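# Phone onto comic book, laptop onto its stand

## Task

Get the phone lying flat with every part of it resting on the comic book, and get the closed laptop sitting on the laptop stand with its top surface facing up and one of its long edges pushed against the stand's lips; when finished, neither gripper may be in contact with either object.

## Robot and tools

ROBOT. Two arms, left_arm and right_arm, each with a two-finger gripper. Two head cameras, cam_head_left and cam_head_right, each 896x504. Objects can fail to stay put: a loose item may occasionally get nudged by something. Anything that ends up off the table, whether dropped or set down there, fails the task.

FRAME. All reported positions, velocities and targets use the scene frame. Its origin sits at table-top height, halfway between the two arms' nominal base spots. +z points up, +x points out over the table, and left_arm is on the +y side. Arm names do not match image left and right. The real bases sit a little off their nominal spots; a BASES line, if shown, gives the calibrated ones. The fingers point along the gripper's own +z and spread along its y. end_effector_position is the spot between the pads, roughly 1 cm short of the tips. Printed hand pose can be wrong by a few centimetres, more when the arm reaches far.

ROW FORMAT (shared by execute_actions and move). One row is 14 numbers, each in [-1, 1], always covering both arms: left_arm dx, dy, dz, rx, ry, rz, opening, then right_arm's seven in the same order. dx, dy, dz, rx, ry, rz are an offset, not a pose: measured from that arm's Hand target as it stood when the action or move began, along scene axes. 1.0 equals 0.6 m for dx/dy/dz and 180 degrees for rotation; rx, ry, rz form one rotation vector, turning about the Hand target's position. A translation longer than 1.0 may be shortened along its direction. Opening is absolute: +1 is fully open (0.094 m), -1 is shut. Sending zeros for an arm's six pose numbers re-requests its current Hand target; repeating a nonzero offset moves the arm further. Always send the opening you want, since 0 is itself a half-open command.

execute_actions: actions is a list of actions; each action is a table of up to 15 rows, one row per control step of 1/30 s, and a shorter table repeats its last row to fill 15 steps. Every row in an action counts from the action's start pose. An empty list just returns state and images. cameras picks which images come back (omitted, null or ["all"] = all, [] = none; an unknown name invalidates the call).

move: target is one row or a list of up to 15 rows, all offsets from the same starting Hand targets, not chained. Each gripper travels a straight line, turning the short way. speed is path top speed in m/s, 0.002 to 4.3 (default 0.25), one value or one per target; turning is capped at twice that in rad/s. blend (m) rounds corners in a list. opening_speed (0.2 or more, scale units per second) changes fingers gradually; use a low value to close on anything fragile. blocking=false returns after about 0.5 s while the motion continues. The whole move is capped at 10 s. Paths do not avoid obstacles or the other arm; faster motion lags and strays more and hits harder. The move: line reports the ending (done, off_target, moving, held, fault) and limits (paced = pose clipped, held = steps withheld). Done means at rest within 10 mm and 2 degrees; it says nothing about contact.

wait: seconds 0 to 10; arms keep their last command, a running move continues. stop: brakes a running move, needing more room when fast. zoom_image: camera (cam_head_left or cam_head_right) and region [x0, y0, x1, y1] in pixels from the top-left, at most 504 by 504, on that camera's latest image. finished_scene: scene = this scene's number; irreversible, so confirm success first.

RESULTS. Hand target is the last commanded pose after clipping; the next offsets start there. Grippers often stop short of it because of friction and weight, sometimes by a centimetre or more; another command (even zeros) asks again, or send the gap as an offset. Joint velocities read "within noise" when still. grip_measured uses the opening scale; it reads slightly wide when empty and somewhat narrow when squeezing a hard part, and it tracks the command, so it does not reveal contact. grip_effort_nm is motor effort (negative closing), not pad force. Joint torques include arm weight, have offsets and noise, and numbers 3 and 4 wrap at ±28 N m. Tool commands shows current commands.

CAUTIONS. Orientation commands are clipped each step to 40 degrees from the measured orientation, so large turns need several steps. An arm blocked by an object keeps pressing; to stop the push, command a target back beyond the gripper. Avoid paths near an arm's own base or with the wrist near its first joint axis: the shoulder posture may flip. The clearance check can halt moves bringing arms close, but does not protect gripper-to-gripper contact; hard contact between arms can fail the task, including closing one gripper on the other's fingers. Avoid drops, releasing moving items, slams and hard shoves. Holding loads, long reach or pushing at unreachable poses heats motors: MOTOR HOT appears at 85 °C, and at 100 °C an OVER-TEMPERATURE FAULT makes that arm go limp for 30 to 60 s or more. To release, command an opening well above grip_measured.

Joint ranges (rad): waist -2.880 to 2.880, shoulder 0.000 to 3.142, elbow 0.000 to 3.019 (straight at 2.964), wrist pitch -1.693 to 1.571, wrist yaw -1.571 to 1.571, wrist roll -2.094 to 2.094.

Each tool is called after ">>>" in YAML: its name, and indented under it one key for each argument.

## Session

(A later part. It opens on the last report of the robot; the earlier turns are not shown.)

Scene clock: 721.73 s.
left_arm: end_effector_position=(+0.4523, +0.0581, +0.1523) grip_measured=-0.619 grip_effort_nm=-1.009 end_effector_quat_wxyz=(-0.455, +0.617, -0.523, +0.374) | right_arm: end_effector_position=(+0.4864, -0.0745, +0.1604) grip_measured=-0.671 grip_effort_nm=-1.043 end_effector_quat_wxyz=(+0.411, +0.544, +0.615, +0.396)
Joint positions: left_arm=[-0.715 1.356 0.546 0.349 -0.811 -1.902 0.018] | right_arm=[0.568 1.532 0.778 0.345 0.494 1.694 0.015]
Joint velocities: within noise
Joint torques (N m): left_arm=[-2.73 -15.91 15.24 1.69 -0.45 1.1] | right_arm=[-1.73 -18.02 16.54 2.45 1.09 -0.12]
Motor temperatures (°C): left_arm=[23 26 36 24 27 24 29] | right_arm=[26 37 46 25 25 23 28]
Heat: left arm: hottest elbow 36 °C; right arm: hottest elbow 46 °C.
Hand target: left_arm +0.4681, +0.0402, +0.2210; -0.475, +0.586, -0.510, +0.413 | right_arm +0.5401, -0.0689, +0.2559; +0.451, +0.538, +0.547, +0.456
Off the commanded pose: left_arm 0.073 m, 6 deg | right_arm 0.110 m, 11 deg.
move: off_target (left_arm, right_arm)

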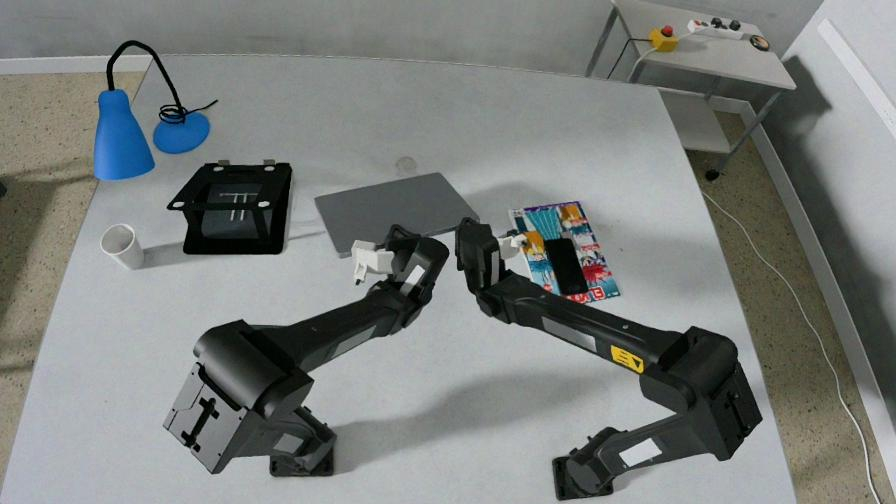

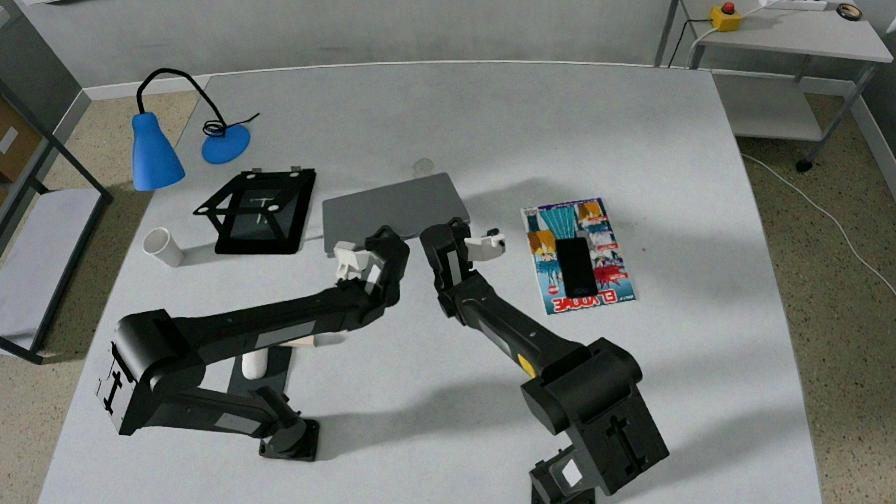

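>>> move:
  target: [0.0275,0.283,0.03,0,0,-0.078,-0.98,-0.0275,0.278,0.03,0,0,-0.078,-0.98]
  speed: 0.08

>>> zoom_image:
  camera: "cam_head_left"
  region: [200, 120, 480, 320]

>>> zoom_image:
  camera: "cam_head_right"
  region: [200, 120, 480, 320]

Scene clock: 747.17 s.
left_arm: end_effector_position=(+0.4843, +0.2176, +0.1856) grip_measured=-0.630 grip_effort_nm=-1.009 end_effector_quat_wxyz=(-0.377, +0.587, -0.564, +0.442) | right_arm: end_effector_position=(+0.4831, +0.0858, +0.2098) grip_measured=-0.663 grip_effort_nm=-1.038 end_effector_quat_wxyz=(+0.500, +0.577, +0.542, +0.351)
Joint positions: left_arm=[-0.08 1.13 0.462 0.337 0.007 -1.667 0.017] | right_arm=[0.883 1.767 1.221 0.027 1.034 1.884 0.016]
Joint velocities: within noise
Joint torques (N m): left_arm=[-2.14 -14.45 11.79 2.73 1.17 1.04] | right_arm=[-1.73 -19.72 16.96 2.1 1.17 0.16]
Motor temperatures (°C): left_arm=[23 27 38 24 27 25 29] | right_arm=[26 36 57 25 27 23 28]
Heat: left arm: hottest elbow 38 °C; right arm: hottest elbow 57 °C.
Hand target: left_arm +0.4846, +0.2100, +0.2390; -0.421, +0.520, -0.577, +0.468 | right_arm +0.5236, +0.0979, +0.2740; +0.503, +0.601, +0.477, +0.398
Off the commanded pose: left_arm 0.054 m, 10 deg | right_arm 0.077 m, 10 deg.
move: off_target (left_arm, right_arm)

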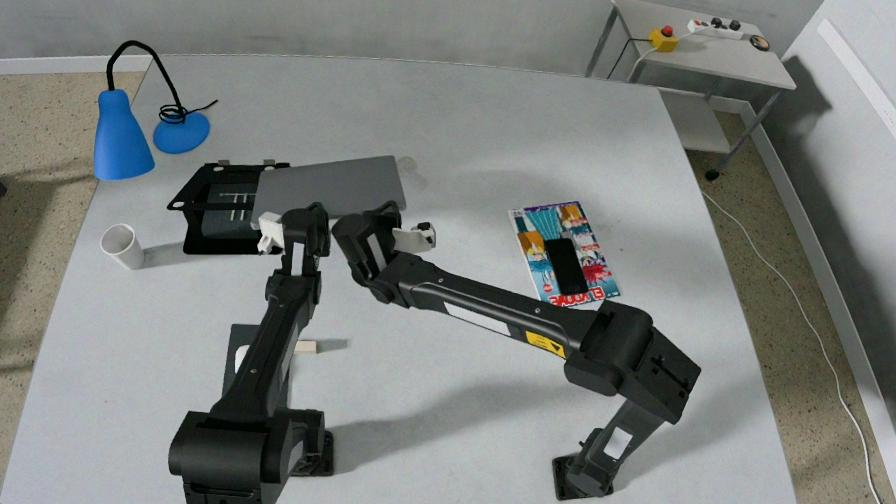

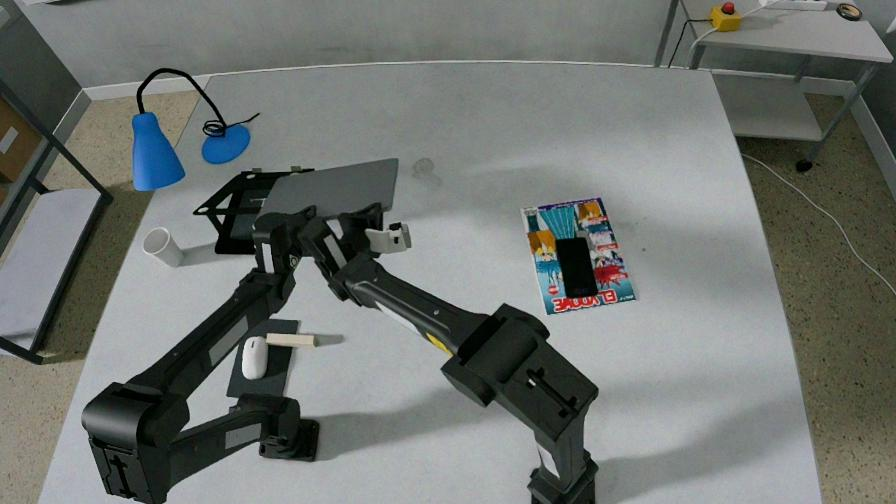

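Scaled by 1.800.

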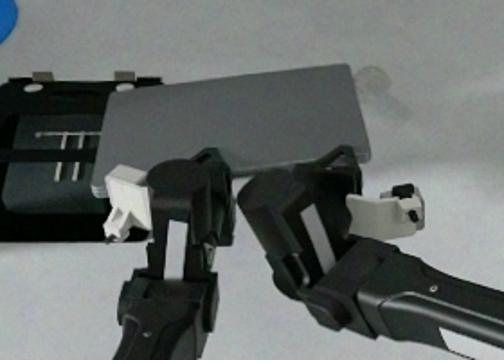

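Scaled by 1.800.

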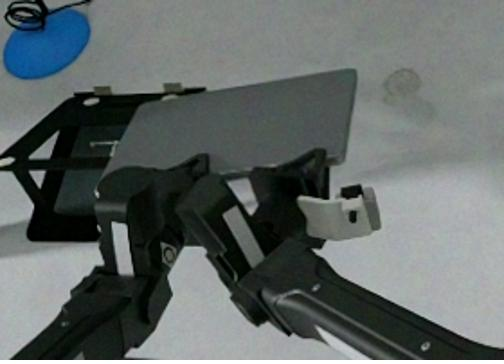

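>>> move:
  target: [0.08,0.33,0.02,0,0,-0.015,-0.98,0.08,0.33,-0.02,0,0,-0.015,-0.98]
  speed: 0.1

>>> zoom_image:
  camera: "cam_head_left"
  region: [140, 120, 420, 320]

>>> zoom_image:
  camera: "cam_head_right"
  region: [140, 120, 420, 320]

Scene clock: 756.10 s.
left_arm: end_effector_position=(+0.5133, +0.4280, +0.1729) grip_measured=-0.634 grip_effort_nm=-1.004 end_effector_quat_wxyz=(-0.379, +0.625, -0.531, +0.430) | right_arm: end_effector_position=(+0.5205, +0.2955, +0.2113) grip_measured=-0.655 grip_effort_nm=-1.043 end_effector_quat_wxyz=(+0.520, +0.572, +0.529, +0.349)
Joint positions: left_arm=[0.489 1.379 0.649 0.334 0.466 -1.529 0.017] | right_arm=[1.026 2.272 2.05 -0.41 1.197 2.013 0.016]
Joint velocities: within noise
Joint torques (N m): left_arm=[-2.08 -11.93 9.33 1.54 0.75 0.12] | right_arm=[-2.96 -30.27 13.05 3.02 0.99 0.27]
Motor temperatures (°C): left_arm=[23 27 38 24 29 25 29] | right_arm=[26 37 60 25 27 23 28]
Heat: left arm: hottest elbow 38 °C; right arm: hottest elbow 60 °C.
Hand target: left_arm +0.5131, +0.4249, +0.1743; -0.375, +0.621, -0.534, +0.435 (last step not sent: back at the drive's target) | right_arm +0.5564, +0.2782, +0.2617; +0.515, +0.606, +0.464, +0.390 (last step not sent: back at the drive's target)
Off the commanded pose: left_arm 0.083 m, 17 deg | right_arm 0.072 m, 10 deg.
led back after a hold (right arm): the arm was led back toward your command in small steps, so it may still be short of it.
move: held (left_arm, right_arm; a check stopped the path); limits=held
pose unreachable (left arm): on one or more control steps of this call, first in action 0 (counted from 0), this arm could not follow its commanded pose, so it was not sent that pose on those steps. It may still have moved: this result reports where it is.
cause: moving toward the commanded pose would bring a part of the arm too close to another arm (this arm's wrist (the part past joint 4) and the right arm's wrist (the part past joint 4), along the way the arms are being sent, or toward where that arm still pushes).
pose unreachable (right arm): on one or more control steps of this call, first in action 0 (counted from 0), this arm could not follow its commanded pose, so it was not sent that pose on those steps. It may still have moved: this result reports where it is.
cause: moving toward the commanded pose would bring a part of the arm too close to another arm (this arm's wrist (the part past joint 5) and the left arm's wrist (the part past joint 4), along the way the arms are being sent, or toward where that arm still pushes).

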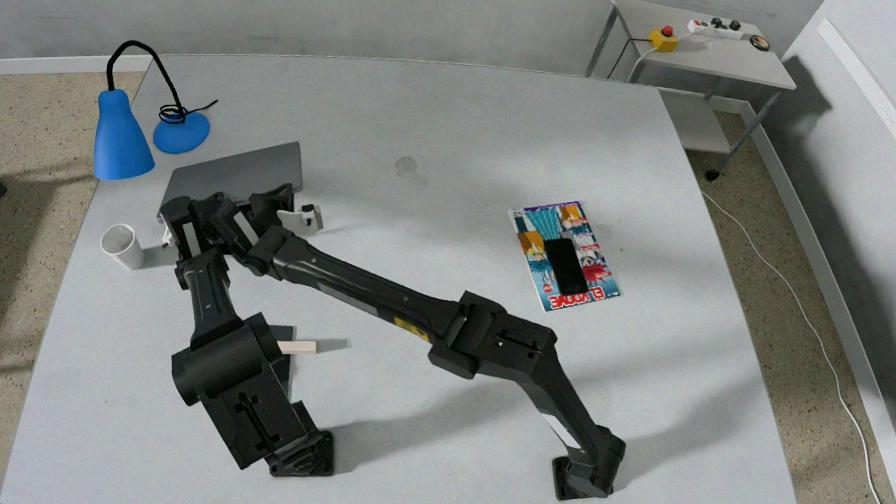

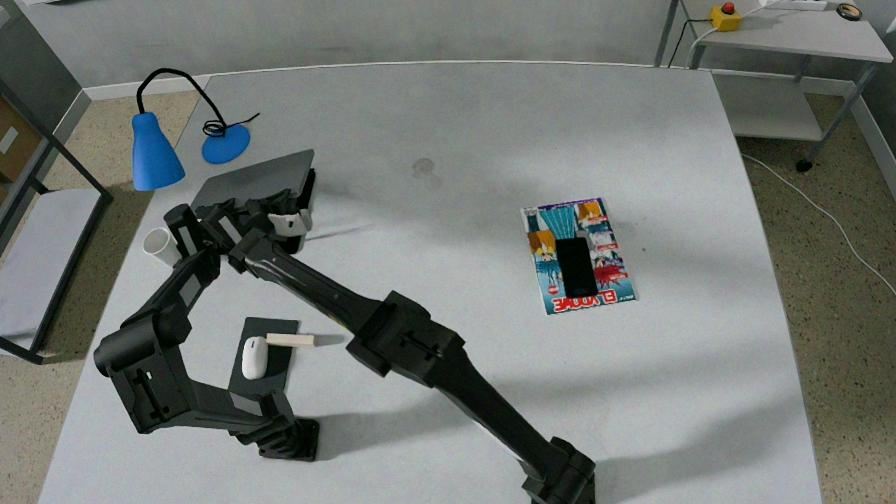

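Scaled by 1.800.

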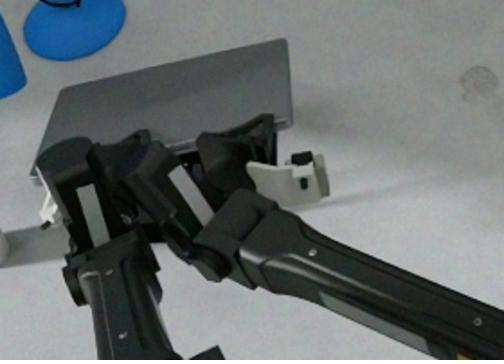

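Scaled by 1.800.

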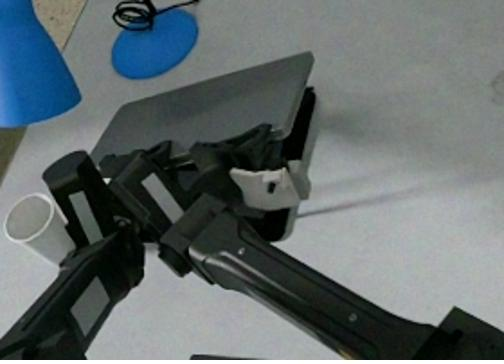

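>>> move:
  target: [0.0,0.0,0.02,0,0,-0.08,-0.98,-0.02,0.0,-0.03,0,0,0.1,-0.98]
  speed: 0.1

>>> zoom_image:
  camera: "cam_head_left"
  region: [140, 120, 360, 320]

>>> zoom_image:
  camera: "cam_head_right"
  region: [140, 120, 360, 320]

Scene clock: 766.60 s.
left_arm: end_effector_position=(+0.5128, +0.4376, +0.1632) grip_measured=-0.635 grip_effort_nm=-1.009 end_effector_quat_wxyz=(-0.332, +0.580, -0.595, +0.447) | right_arm: end_effector_position=(+0.4974, +0.3065, +0.1973) grip_measured=-0.639 grip_effort_nm=-1.038 end_effector_quat_wxyz=(+0.442, +0.502, +0.602, +0.435)
Joint positions: left_arm=[0.568 1.438 0.726 0.197 0.687 -1.36 0.017] | right_arm=[1.028 2.133 1.73 0.016 0.913 1.784 0.017]
Joint velocities: within noise
Joint torques (N m): left_arm=[-1.26 -15.44 11.26 0.28 3.71 0.18] | right_arm=[-4.37 -29.63 10.06 3.38 -0.06 0.02]
Motor temperatures (°C): left_arm=[23 27 37 24 30 24 29] | right_arm=[26 38 57 26 27 23 28]
Heat: left arm: hottest elbow 37 °C; right arm: hottest elbow 57 °C.
Hand target: left_arm +0.5131, +0.4249, +0.1863; -0.317, +0.549, -0.608, +0.478 | right_arm +0.5445, +0.2781, +0.2437; +0.447, +0.526, +0.553, +0.466
Off the commanded pose: left_arm 0.026 m, 6 deg | right_arm 0.072 m, 7 deg.
move: off_target (left_arm, right_arm)

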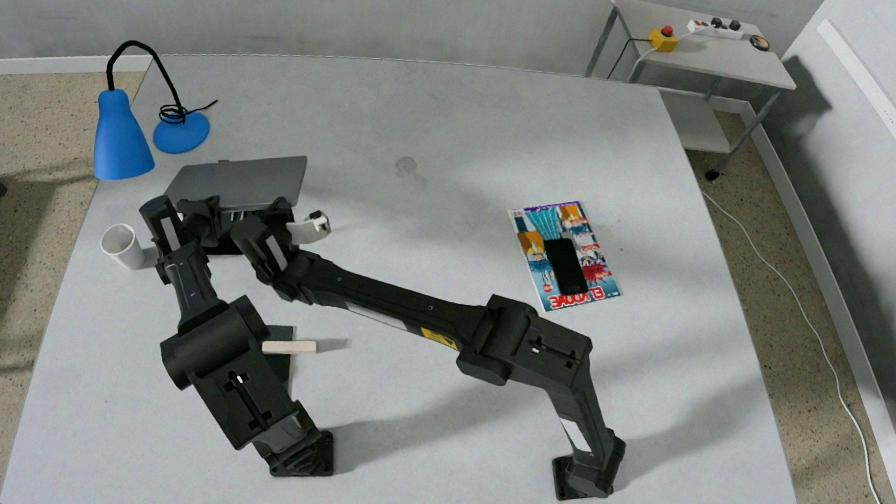

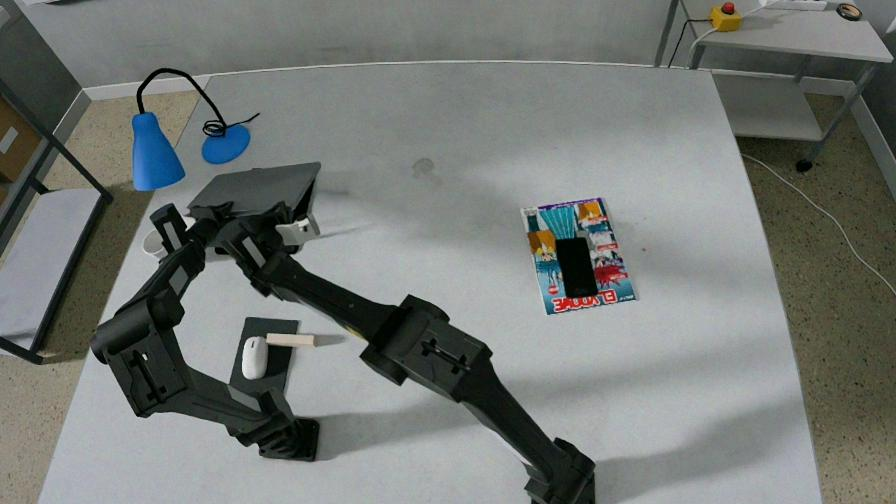

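Scaled by 2.291.

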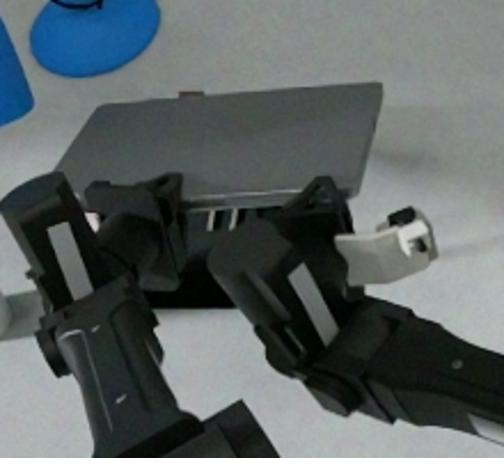

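Scaled by 2.291.

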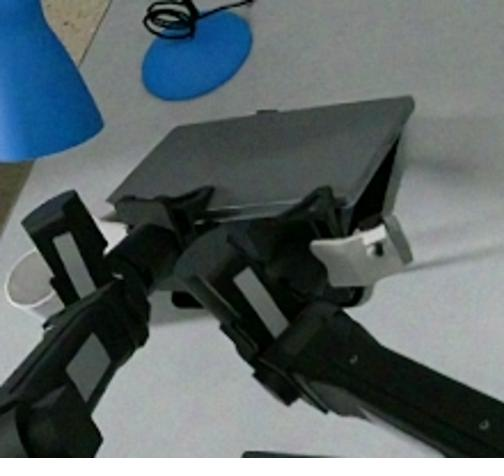

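>>> move:
  target: [0.0,0.0,0.0,0,0,0,-0.98,0,0,-0.09,0,0,0,-0.98]
  speed: 0.06

>>> zoom_image:
  camera: "cam_head_left"
  region: [140, 120, 360, 320]

>>> zoom_image:
  camera: "cam_head_right"
  region: [140, 120, 360, 320]

Scene clock: 772.23 s.
left_arm: end_effector_position=(+0.5126, +0.4367, +0.1621) grip_measured=-0.635 grip_effort_nm=-1.009 end_effector_quat_wxyz=(-0.332, +0.575, -0.600, +0.445) | right_arm: end_effector_position=(+0.4955, +0.3047, +0.1937) grip_measured=-0.633 grip_effort_nm=-1.043 end_effector_quat_wxyz=(+0.439, +0.501, +0.589, +0.457)
Joint positions: left_arm=[0.568 1.44 0.726 0.195 0.692 -1.344 0.017] | right_arm=[1.028 2.13 1.685 0.122 0.907 1.767 0.017]
Joint velocities: within noise
Joint torques (N m): left_arm=[-1.44 -14.39 11.41 0.23 3.64 0.01] | right_arm=[-4.42 -24 9.55 3.55 0.06 0.25]
Motor temperatures (°C): left_arm=[23 27 37 24 36 24 29] | right_arm=[27 40 55 26 26 23 29]
Heat: left arm: hottest elbow 37 °C; right arm: hottest elbow 55 °C.
Hand target: left_arm +0.5131, +0.4248, +0.1863; -0.317, +0.549, -0.608, +0.478 | right_arm +0.5446, +0.2781, +0.1898; +0.447, +0.526, +0.553, +0.466
Off the commanded pose: left_arm 0.027 m, 5 deg | right_arm 0.056 m, 5 deg.
move: off_target (left_arm, right_arm)

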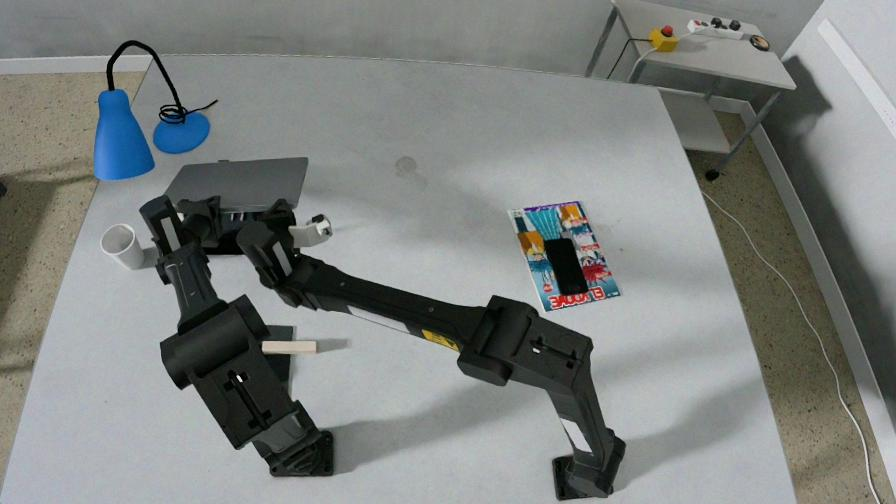

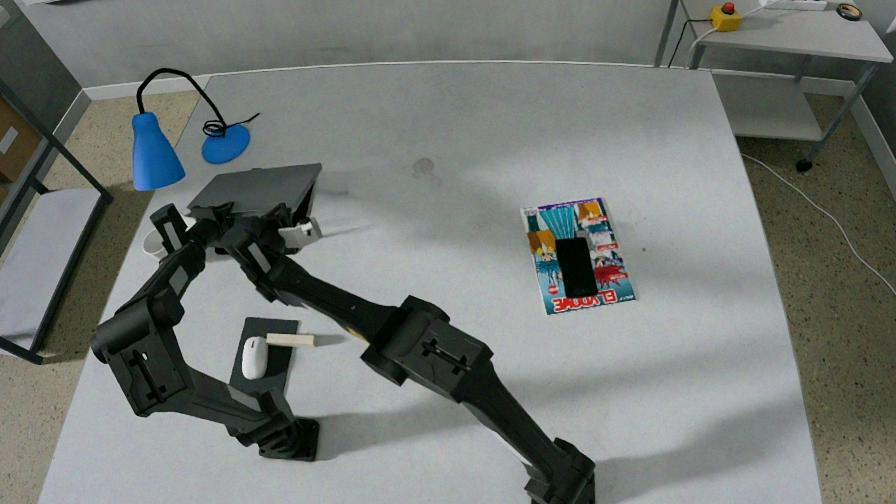

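Scaled by 2.291.

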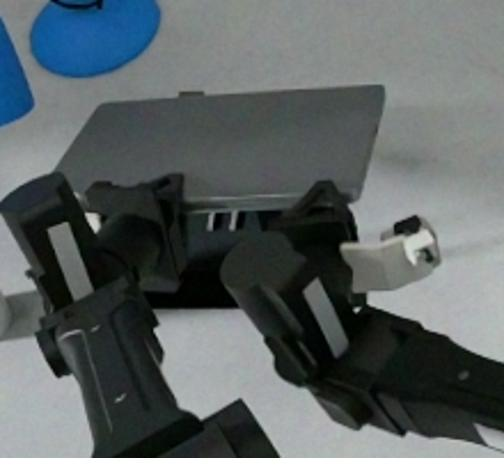

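Scaled by 2.291.

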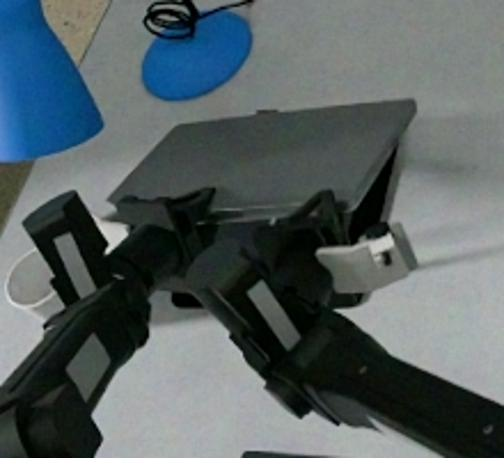

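>>> move:
  target: [0.0,0.0,-0.02,0,0,0,-0.98,0,0,-0.09,0,0,0,-0.98]
  speed: 0.06

>>> zoom_image:
  camera: "cam_head_left"
  region: [140, 120, 360, 320]

>>> zoom_image:
  camera: "cam_head_right"
  region: [140, 120, 360, 320]

Scene clock: 775.93 s.
left_arm: end_effector_position=(+0.5146, +0.4379, +0.1605) grip_measured=-0.635 grip_effort_nm=-1.009 end_effector_quat_wxyz=(+0.343, -0.561, +0.610, -0.441) | right_arm: end_effector_position=(+0.4947, +0.3057, +0.1829) grip_measured=-0.627 grip_effort_nm=-1.038 end_effector_quat_wxyz=(+0.438, +0.504, +0.568, +0.481)
Joint positions: left_arm=[0.568 1.452 0.726 0.217 0.695 -1.31 0.017] | right_arm=[1.03 2.152 1.656 0.242 0.913 1.76 0.018]
Joint velocities: within noise
Joint torques (N m): left_arm=[-1.61 -13.86 10 0.83 3.39 -0.25] | right_arm=[-4.42 -20.19 8.44 2.82 -0.17 0.3]
Motor temperatures (°C): left_arm=[23 27 37 24 39 24 29] | right_arm=[27 40 54 26 26 23 29]
Heat: left arm: hottest wrist yaw 39 °C; right arm: hottest elbow 54 °C.
Hand target: left_arm +0.5131, +0.4250, +0.1742; -0.317, +0.549, -0.608, +0.478 | right_arm +0.5444, +0.2782, +0.1357; +0.447, +0.526, +0.553, +0.466
Off the commanded pose: left_arm 0.019 m, 5 deg | right_arm 0.074 m, 4 deg.
move: off_target (left_arm, right_arm)

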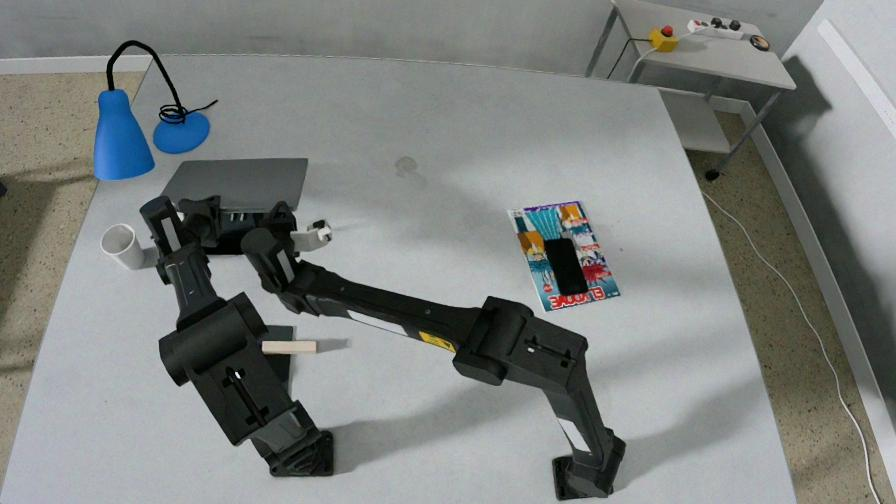

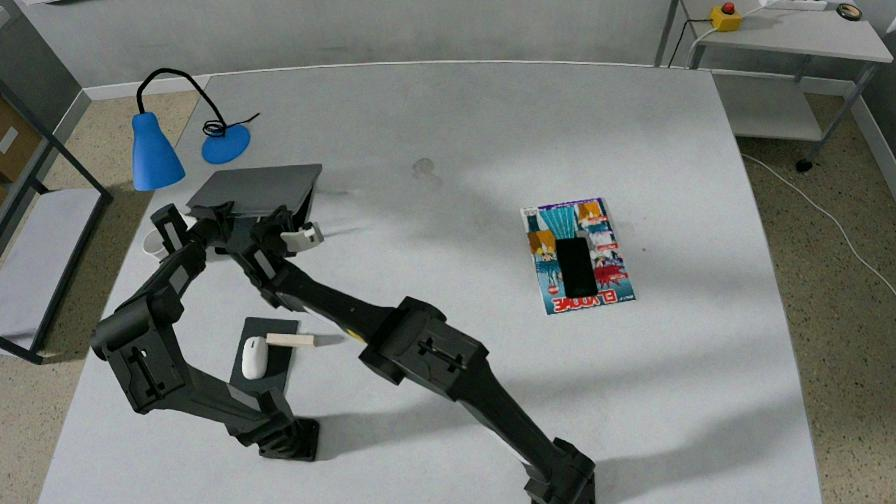

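Scaled by 2.291.

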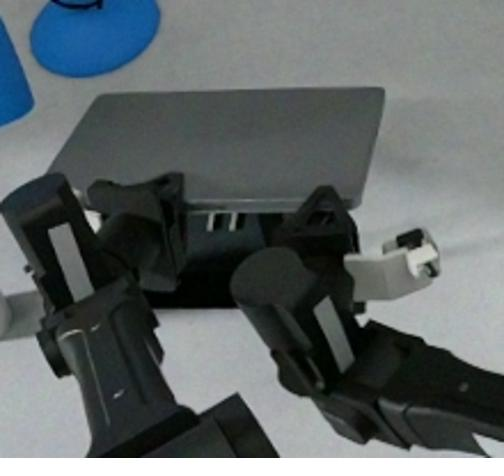

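Scaled by 2.291.

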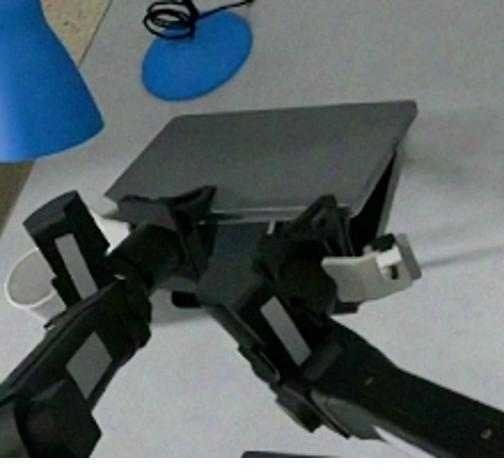

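>>> move:
  target: [0.0,0.0,-0.07,0,0,0,-0.98,-0.03,0,-0.05,0,0,0,-0.98]
  speed: 0.06

>>> zoom_image:
  camera: "cam_head_left"
  region: [140, 120, 360, 320]

>>> zoom_image:
  camera: "cam_head_right"
  region: [140, 120, 360, 320]

Scene clock: 780.17 s.
left_arm: end_effector_position=(+0.5241, +0.4377, +0.1586) grip_measured=-0.637 grip_effort_nm=-1.009 end_effector_quat_wxyz=(+0.369, -0.521, +0.622, -0.453) | right_arm: end_effector_position=(+0.4936, +0.3053, +0.1695) grip_measured=-0.627 grip_effort_nm=-1.038 end_effector_quat_wxyz=(+0.434, +0.510, +0.550, +0.498)
Joint positions: left_arm=[0.568 1.502 0.724 0.337 0.736 -1.278 0.017] | right_arm=[1.032 2.176 1.635 0.33 0.92 1.769 0.018]
Joint velocities: within noise
Joint torques (N m): left_arm=[-1.26 -11.4 6.19 1.26 1.83 -0.59] | right_arm=[-3.19 -20.37 6.71 1.96 0.23 0.3]
Motor temperatures (°C): left_arm=[23 27 37 24 41 24 29] | right_arm=[27 40 52 26 26 23 29]
Heat: left arm: hottest wrist yaw 41 °C; right arm: hottest elbow 52 °C.
Hand target: left_arm +0.5132, +0.4250, +0.1322; +0.317, -0.549, +0.608, -0.478 | right_arm +0.5265, +0.2782, +0.1056; +0.447, +0.526, +0.553, +0.466
Off the commanded pose: left_arm 0.031 m, 8 deg | right_arm 0.077 m, 4 deg.
move: off_target (left_arm, right_arm)

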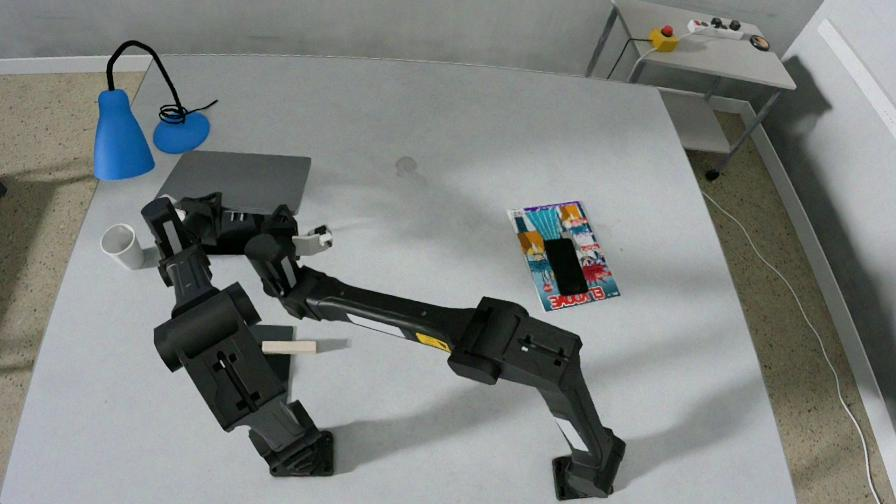

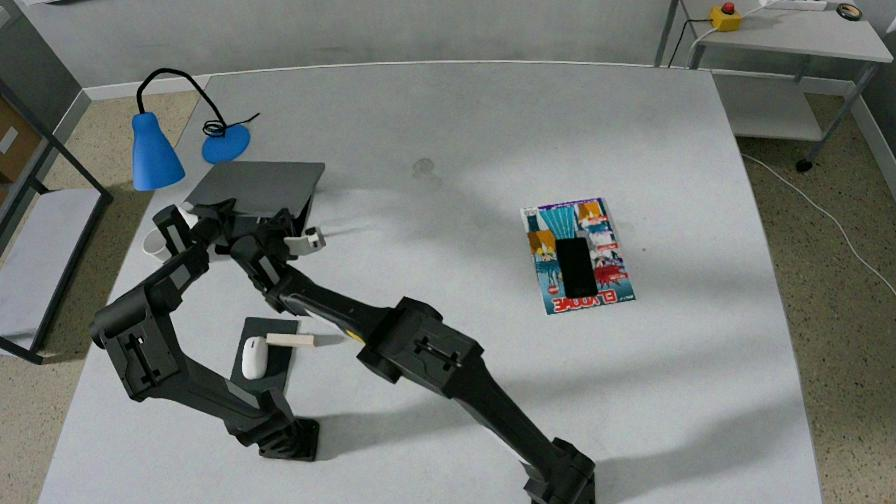

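Scaled by 2.291.

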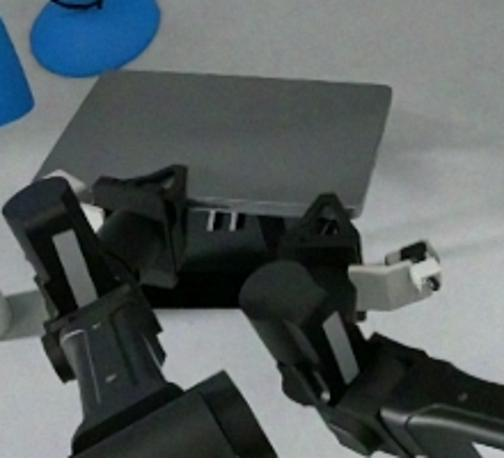

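Scaled by 2.291.

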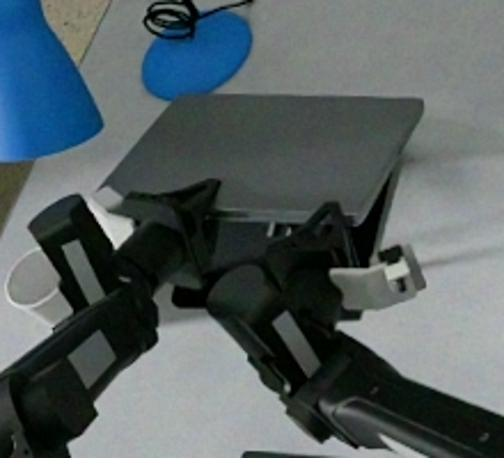

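>>> move:
  target: [0.0,0.02,-0.09,0,0,0,-0.98,0,0.02,-0.06,0,0,0,-0.98]
  speed: 0.06

>>> zoom_image:
  camera: "cam_head_left"
  region: [140, 120, 360, 320]

>>> zoom_image:
  camera: "cam_head_right"
  region: [140, 120, 360, 320]

Scene clock: 788.27 s.
left_arm: end_effector_position=(+0.5310, +0.4378, +0.1576) grip_measured=-0.639 grip_effort_nm=-1.009 end_effector_quat_wxyz=(+0.399, -0.480, +0.621, -0.474) | right_arm: end_effector_position=(+0.4946, +0.3063, +0.1581) grip_measured=-0.644 grip_effort_nm=-1.038 end_effector_quat_wxyz=(+0.430, +0.518, +0.531, +0.515)
Joint positions: left_arm=[0.572 1.564 0.71 0.52 0.785 -1.289 0.017] | right_arm=[1.033 2.205 1.631 0.406 0.93 1.783 0.017]
Joint velocities: within noise
Joint torques (N m): left_arm=[0.79 -5.66 3.71 0.32 0.7 -0.37] | right_arm=[-2.55 -17.61 8.1 0.96 0.18 0.22]
Motor temperatures (°C): left_arm=[23 27 36 24 39 24 29] | right_arm=[27 41 50 26 25 23 29]
Heat: left arm: hottest wrist yaw 39 °C; right arm: hottest elbow 50 °C.
Hand target: left_arm +0.5131, +0.4369, +0.0783; +0.317, -0.549, +0.608, -0.478 | right_arm +0.5265, +0.2902, +0.0698; +0.447, +0.526, +0.553, +0.466
Off the commanded pose: left_arm 0.081 m, 12 deg | right_arm 0.095 m, 7 deg.
move: off_target (left_arm, right_arm)

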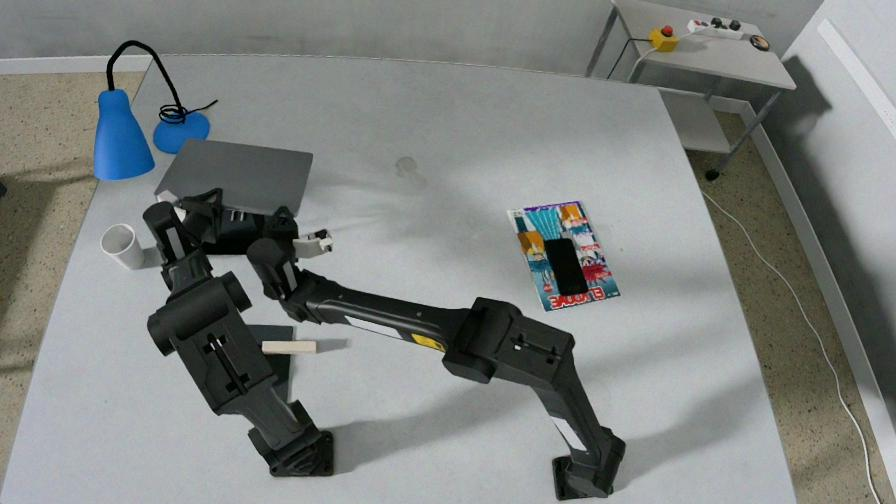

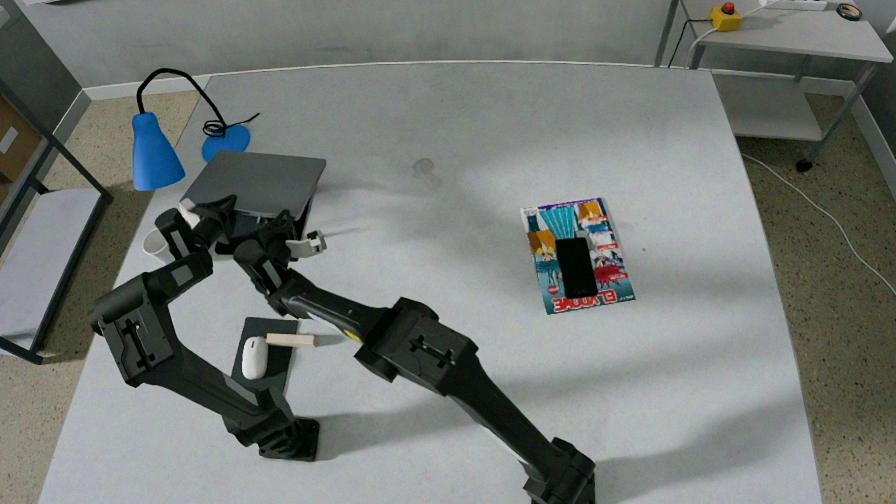

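Scaled by 2.291.

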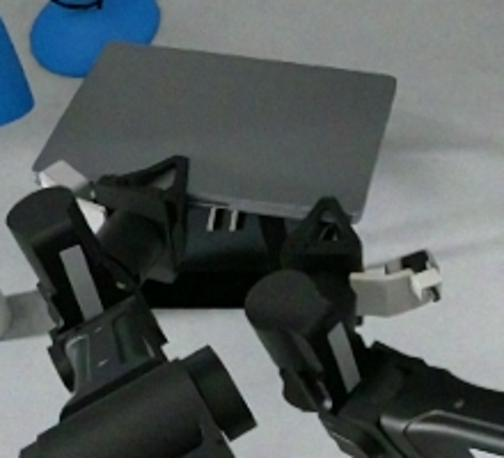

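Scaled by 2.291.

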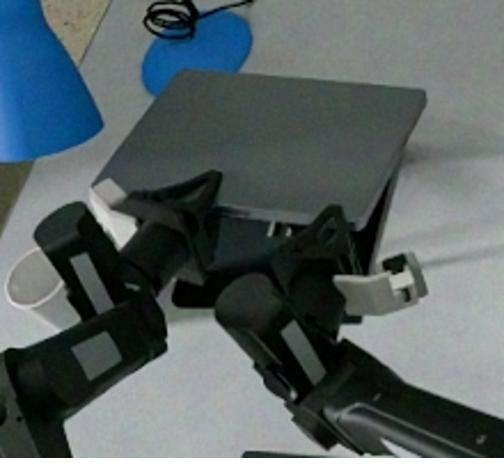

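>>> move:
  target: [-0.04,0.0,0.12,0,0.11,0,-0.98,0.0,0.0,0.14,0,0.13,0,-0.98]
  speed: 0.08

>>> zoom_image:
  camera: "cam_head_left"
  region: [140, 120, 360, 320]

>>> zoom_image:
  camera: "cam_head_right"
  region: [140, 120, 360, 320]

Scene clock: 798.27 s.
left_arm: end_effector_position=(+0.5108, +0.4418, +0.1507) grip_measured=-0.633 grip_effort_nm=-1.013 end_effector_quat_wxyz=(+0.247, -0.601, +0.659, -0.377) | right_arm: end_effector_position=(+0.4841, +0.3109, +0.1776) grip_measured=-0.650 grip_effort_nm=-1.043 end_effector_quat_wxyz=(+0.329, +0.557, +0.656, +0.389)
Joint positions: left_arm=[0.566 1.458 0.886 -0.265 0.647 -1.14 0.017] | right_arm=[1.017 2.115 1.82 -0.403 0.725 2.082 0.016]
Joint velocities: within noise
Joint torques (N m): left_arm=[0.09 -15.74 9.36 -2.66 0.95 0.03] | right_arm=[-3.66 -22.59 11.32 0.55 0.13 0.1]
Motor temperatures (°C): left_arm=[23 27 36 24 35 24 30] | right_arm=[27 40 48 25 25 23 29]
Heat: left arm: hottest elbow 36 °C; right arm: hottest elbow 48 °C.
Hand target: left_arm +0.4891, +0.4369, +0.1502; +0.208, -0.623, +0.653, -0.377 | right_arm +0.5264, +0.2903, +0.1539; +0.326, +0.610, +0.632, +0.350
Off the commanded pose: left_arm 0.022 m, 5 deg | right_arm 0.053 m, 8 deg.
joint sent to its limit (right arm) — joint 6 (wrist roll), upper limit. The joint targets are off in position and orientation.
move: off_target (left_arm, right_arm)

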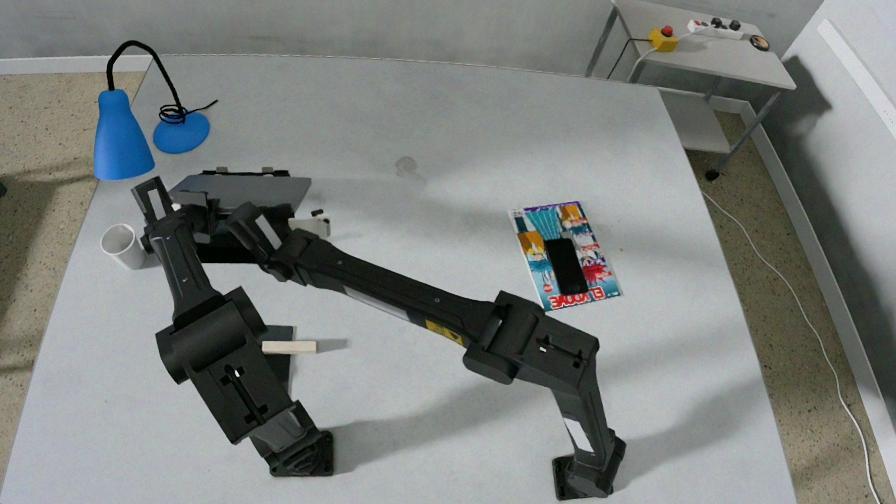

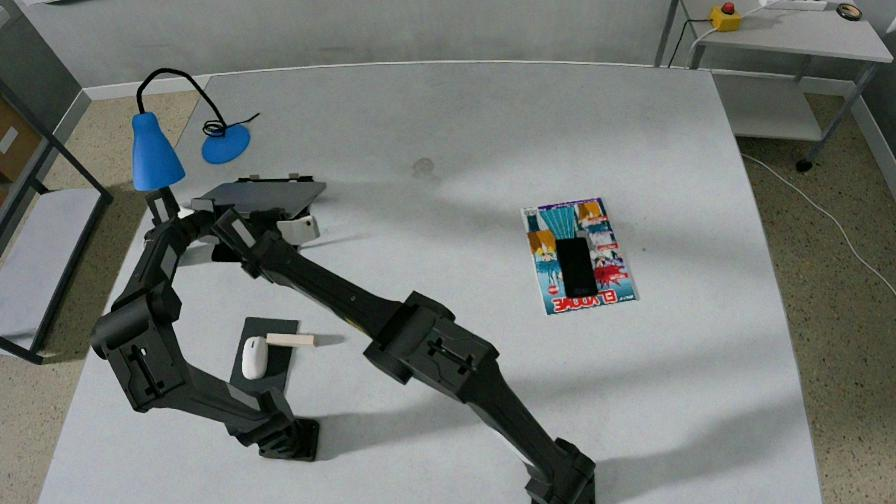

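Scaled by 2.291.

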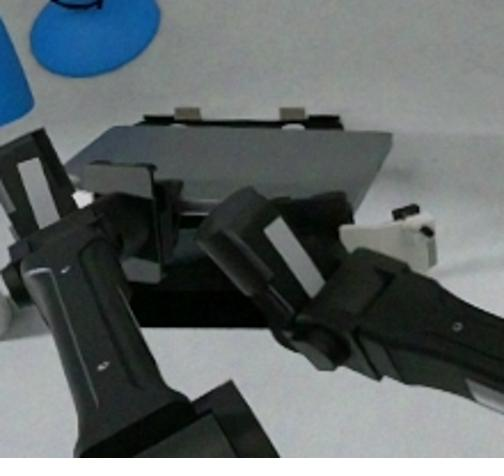

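Scaled by 2.291.

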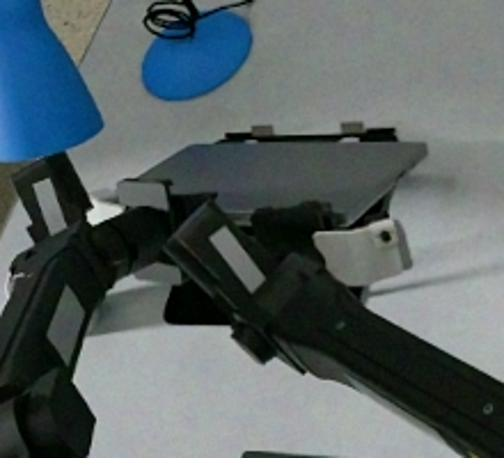

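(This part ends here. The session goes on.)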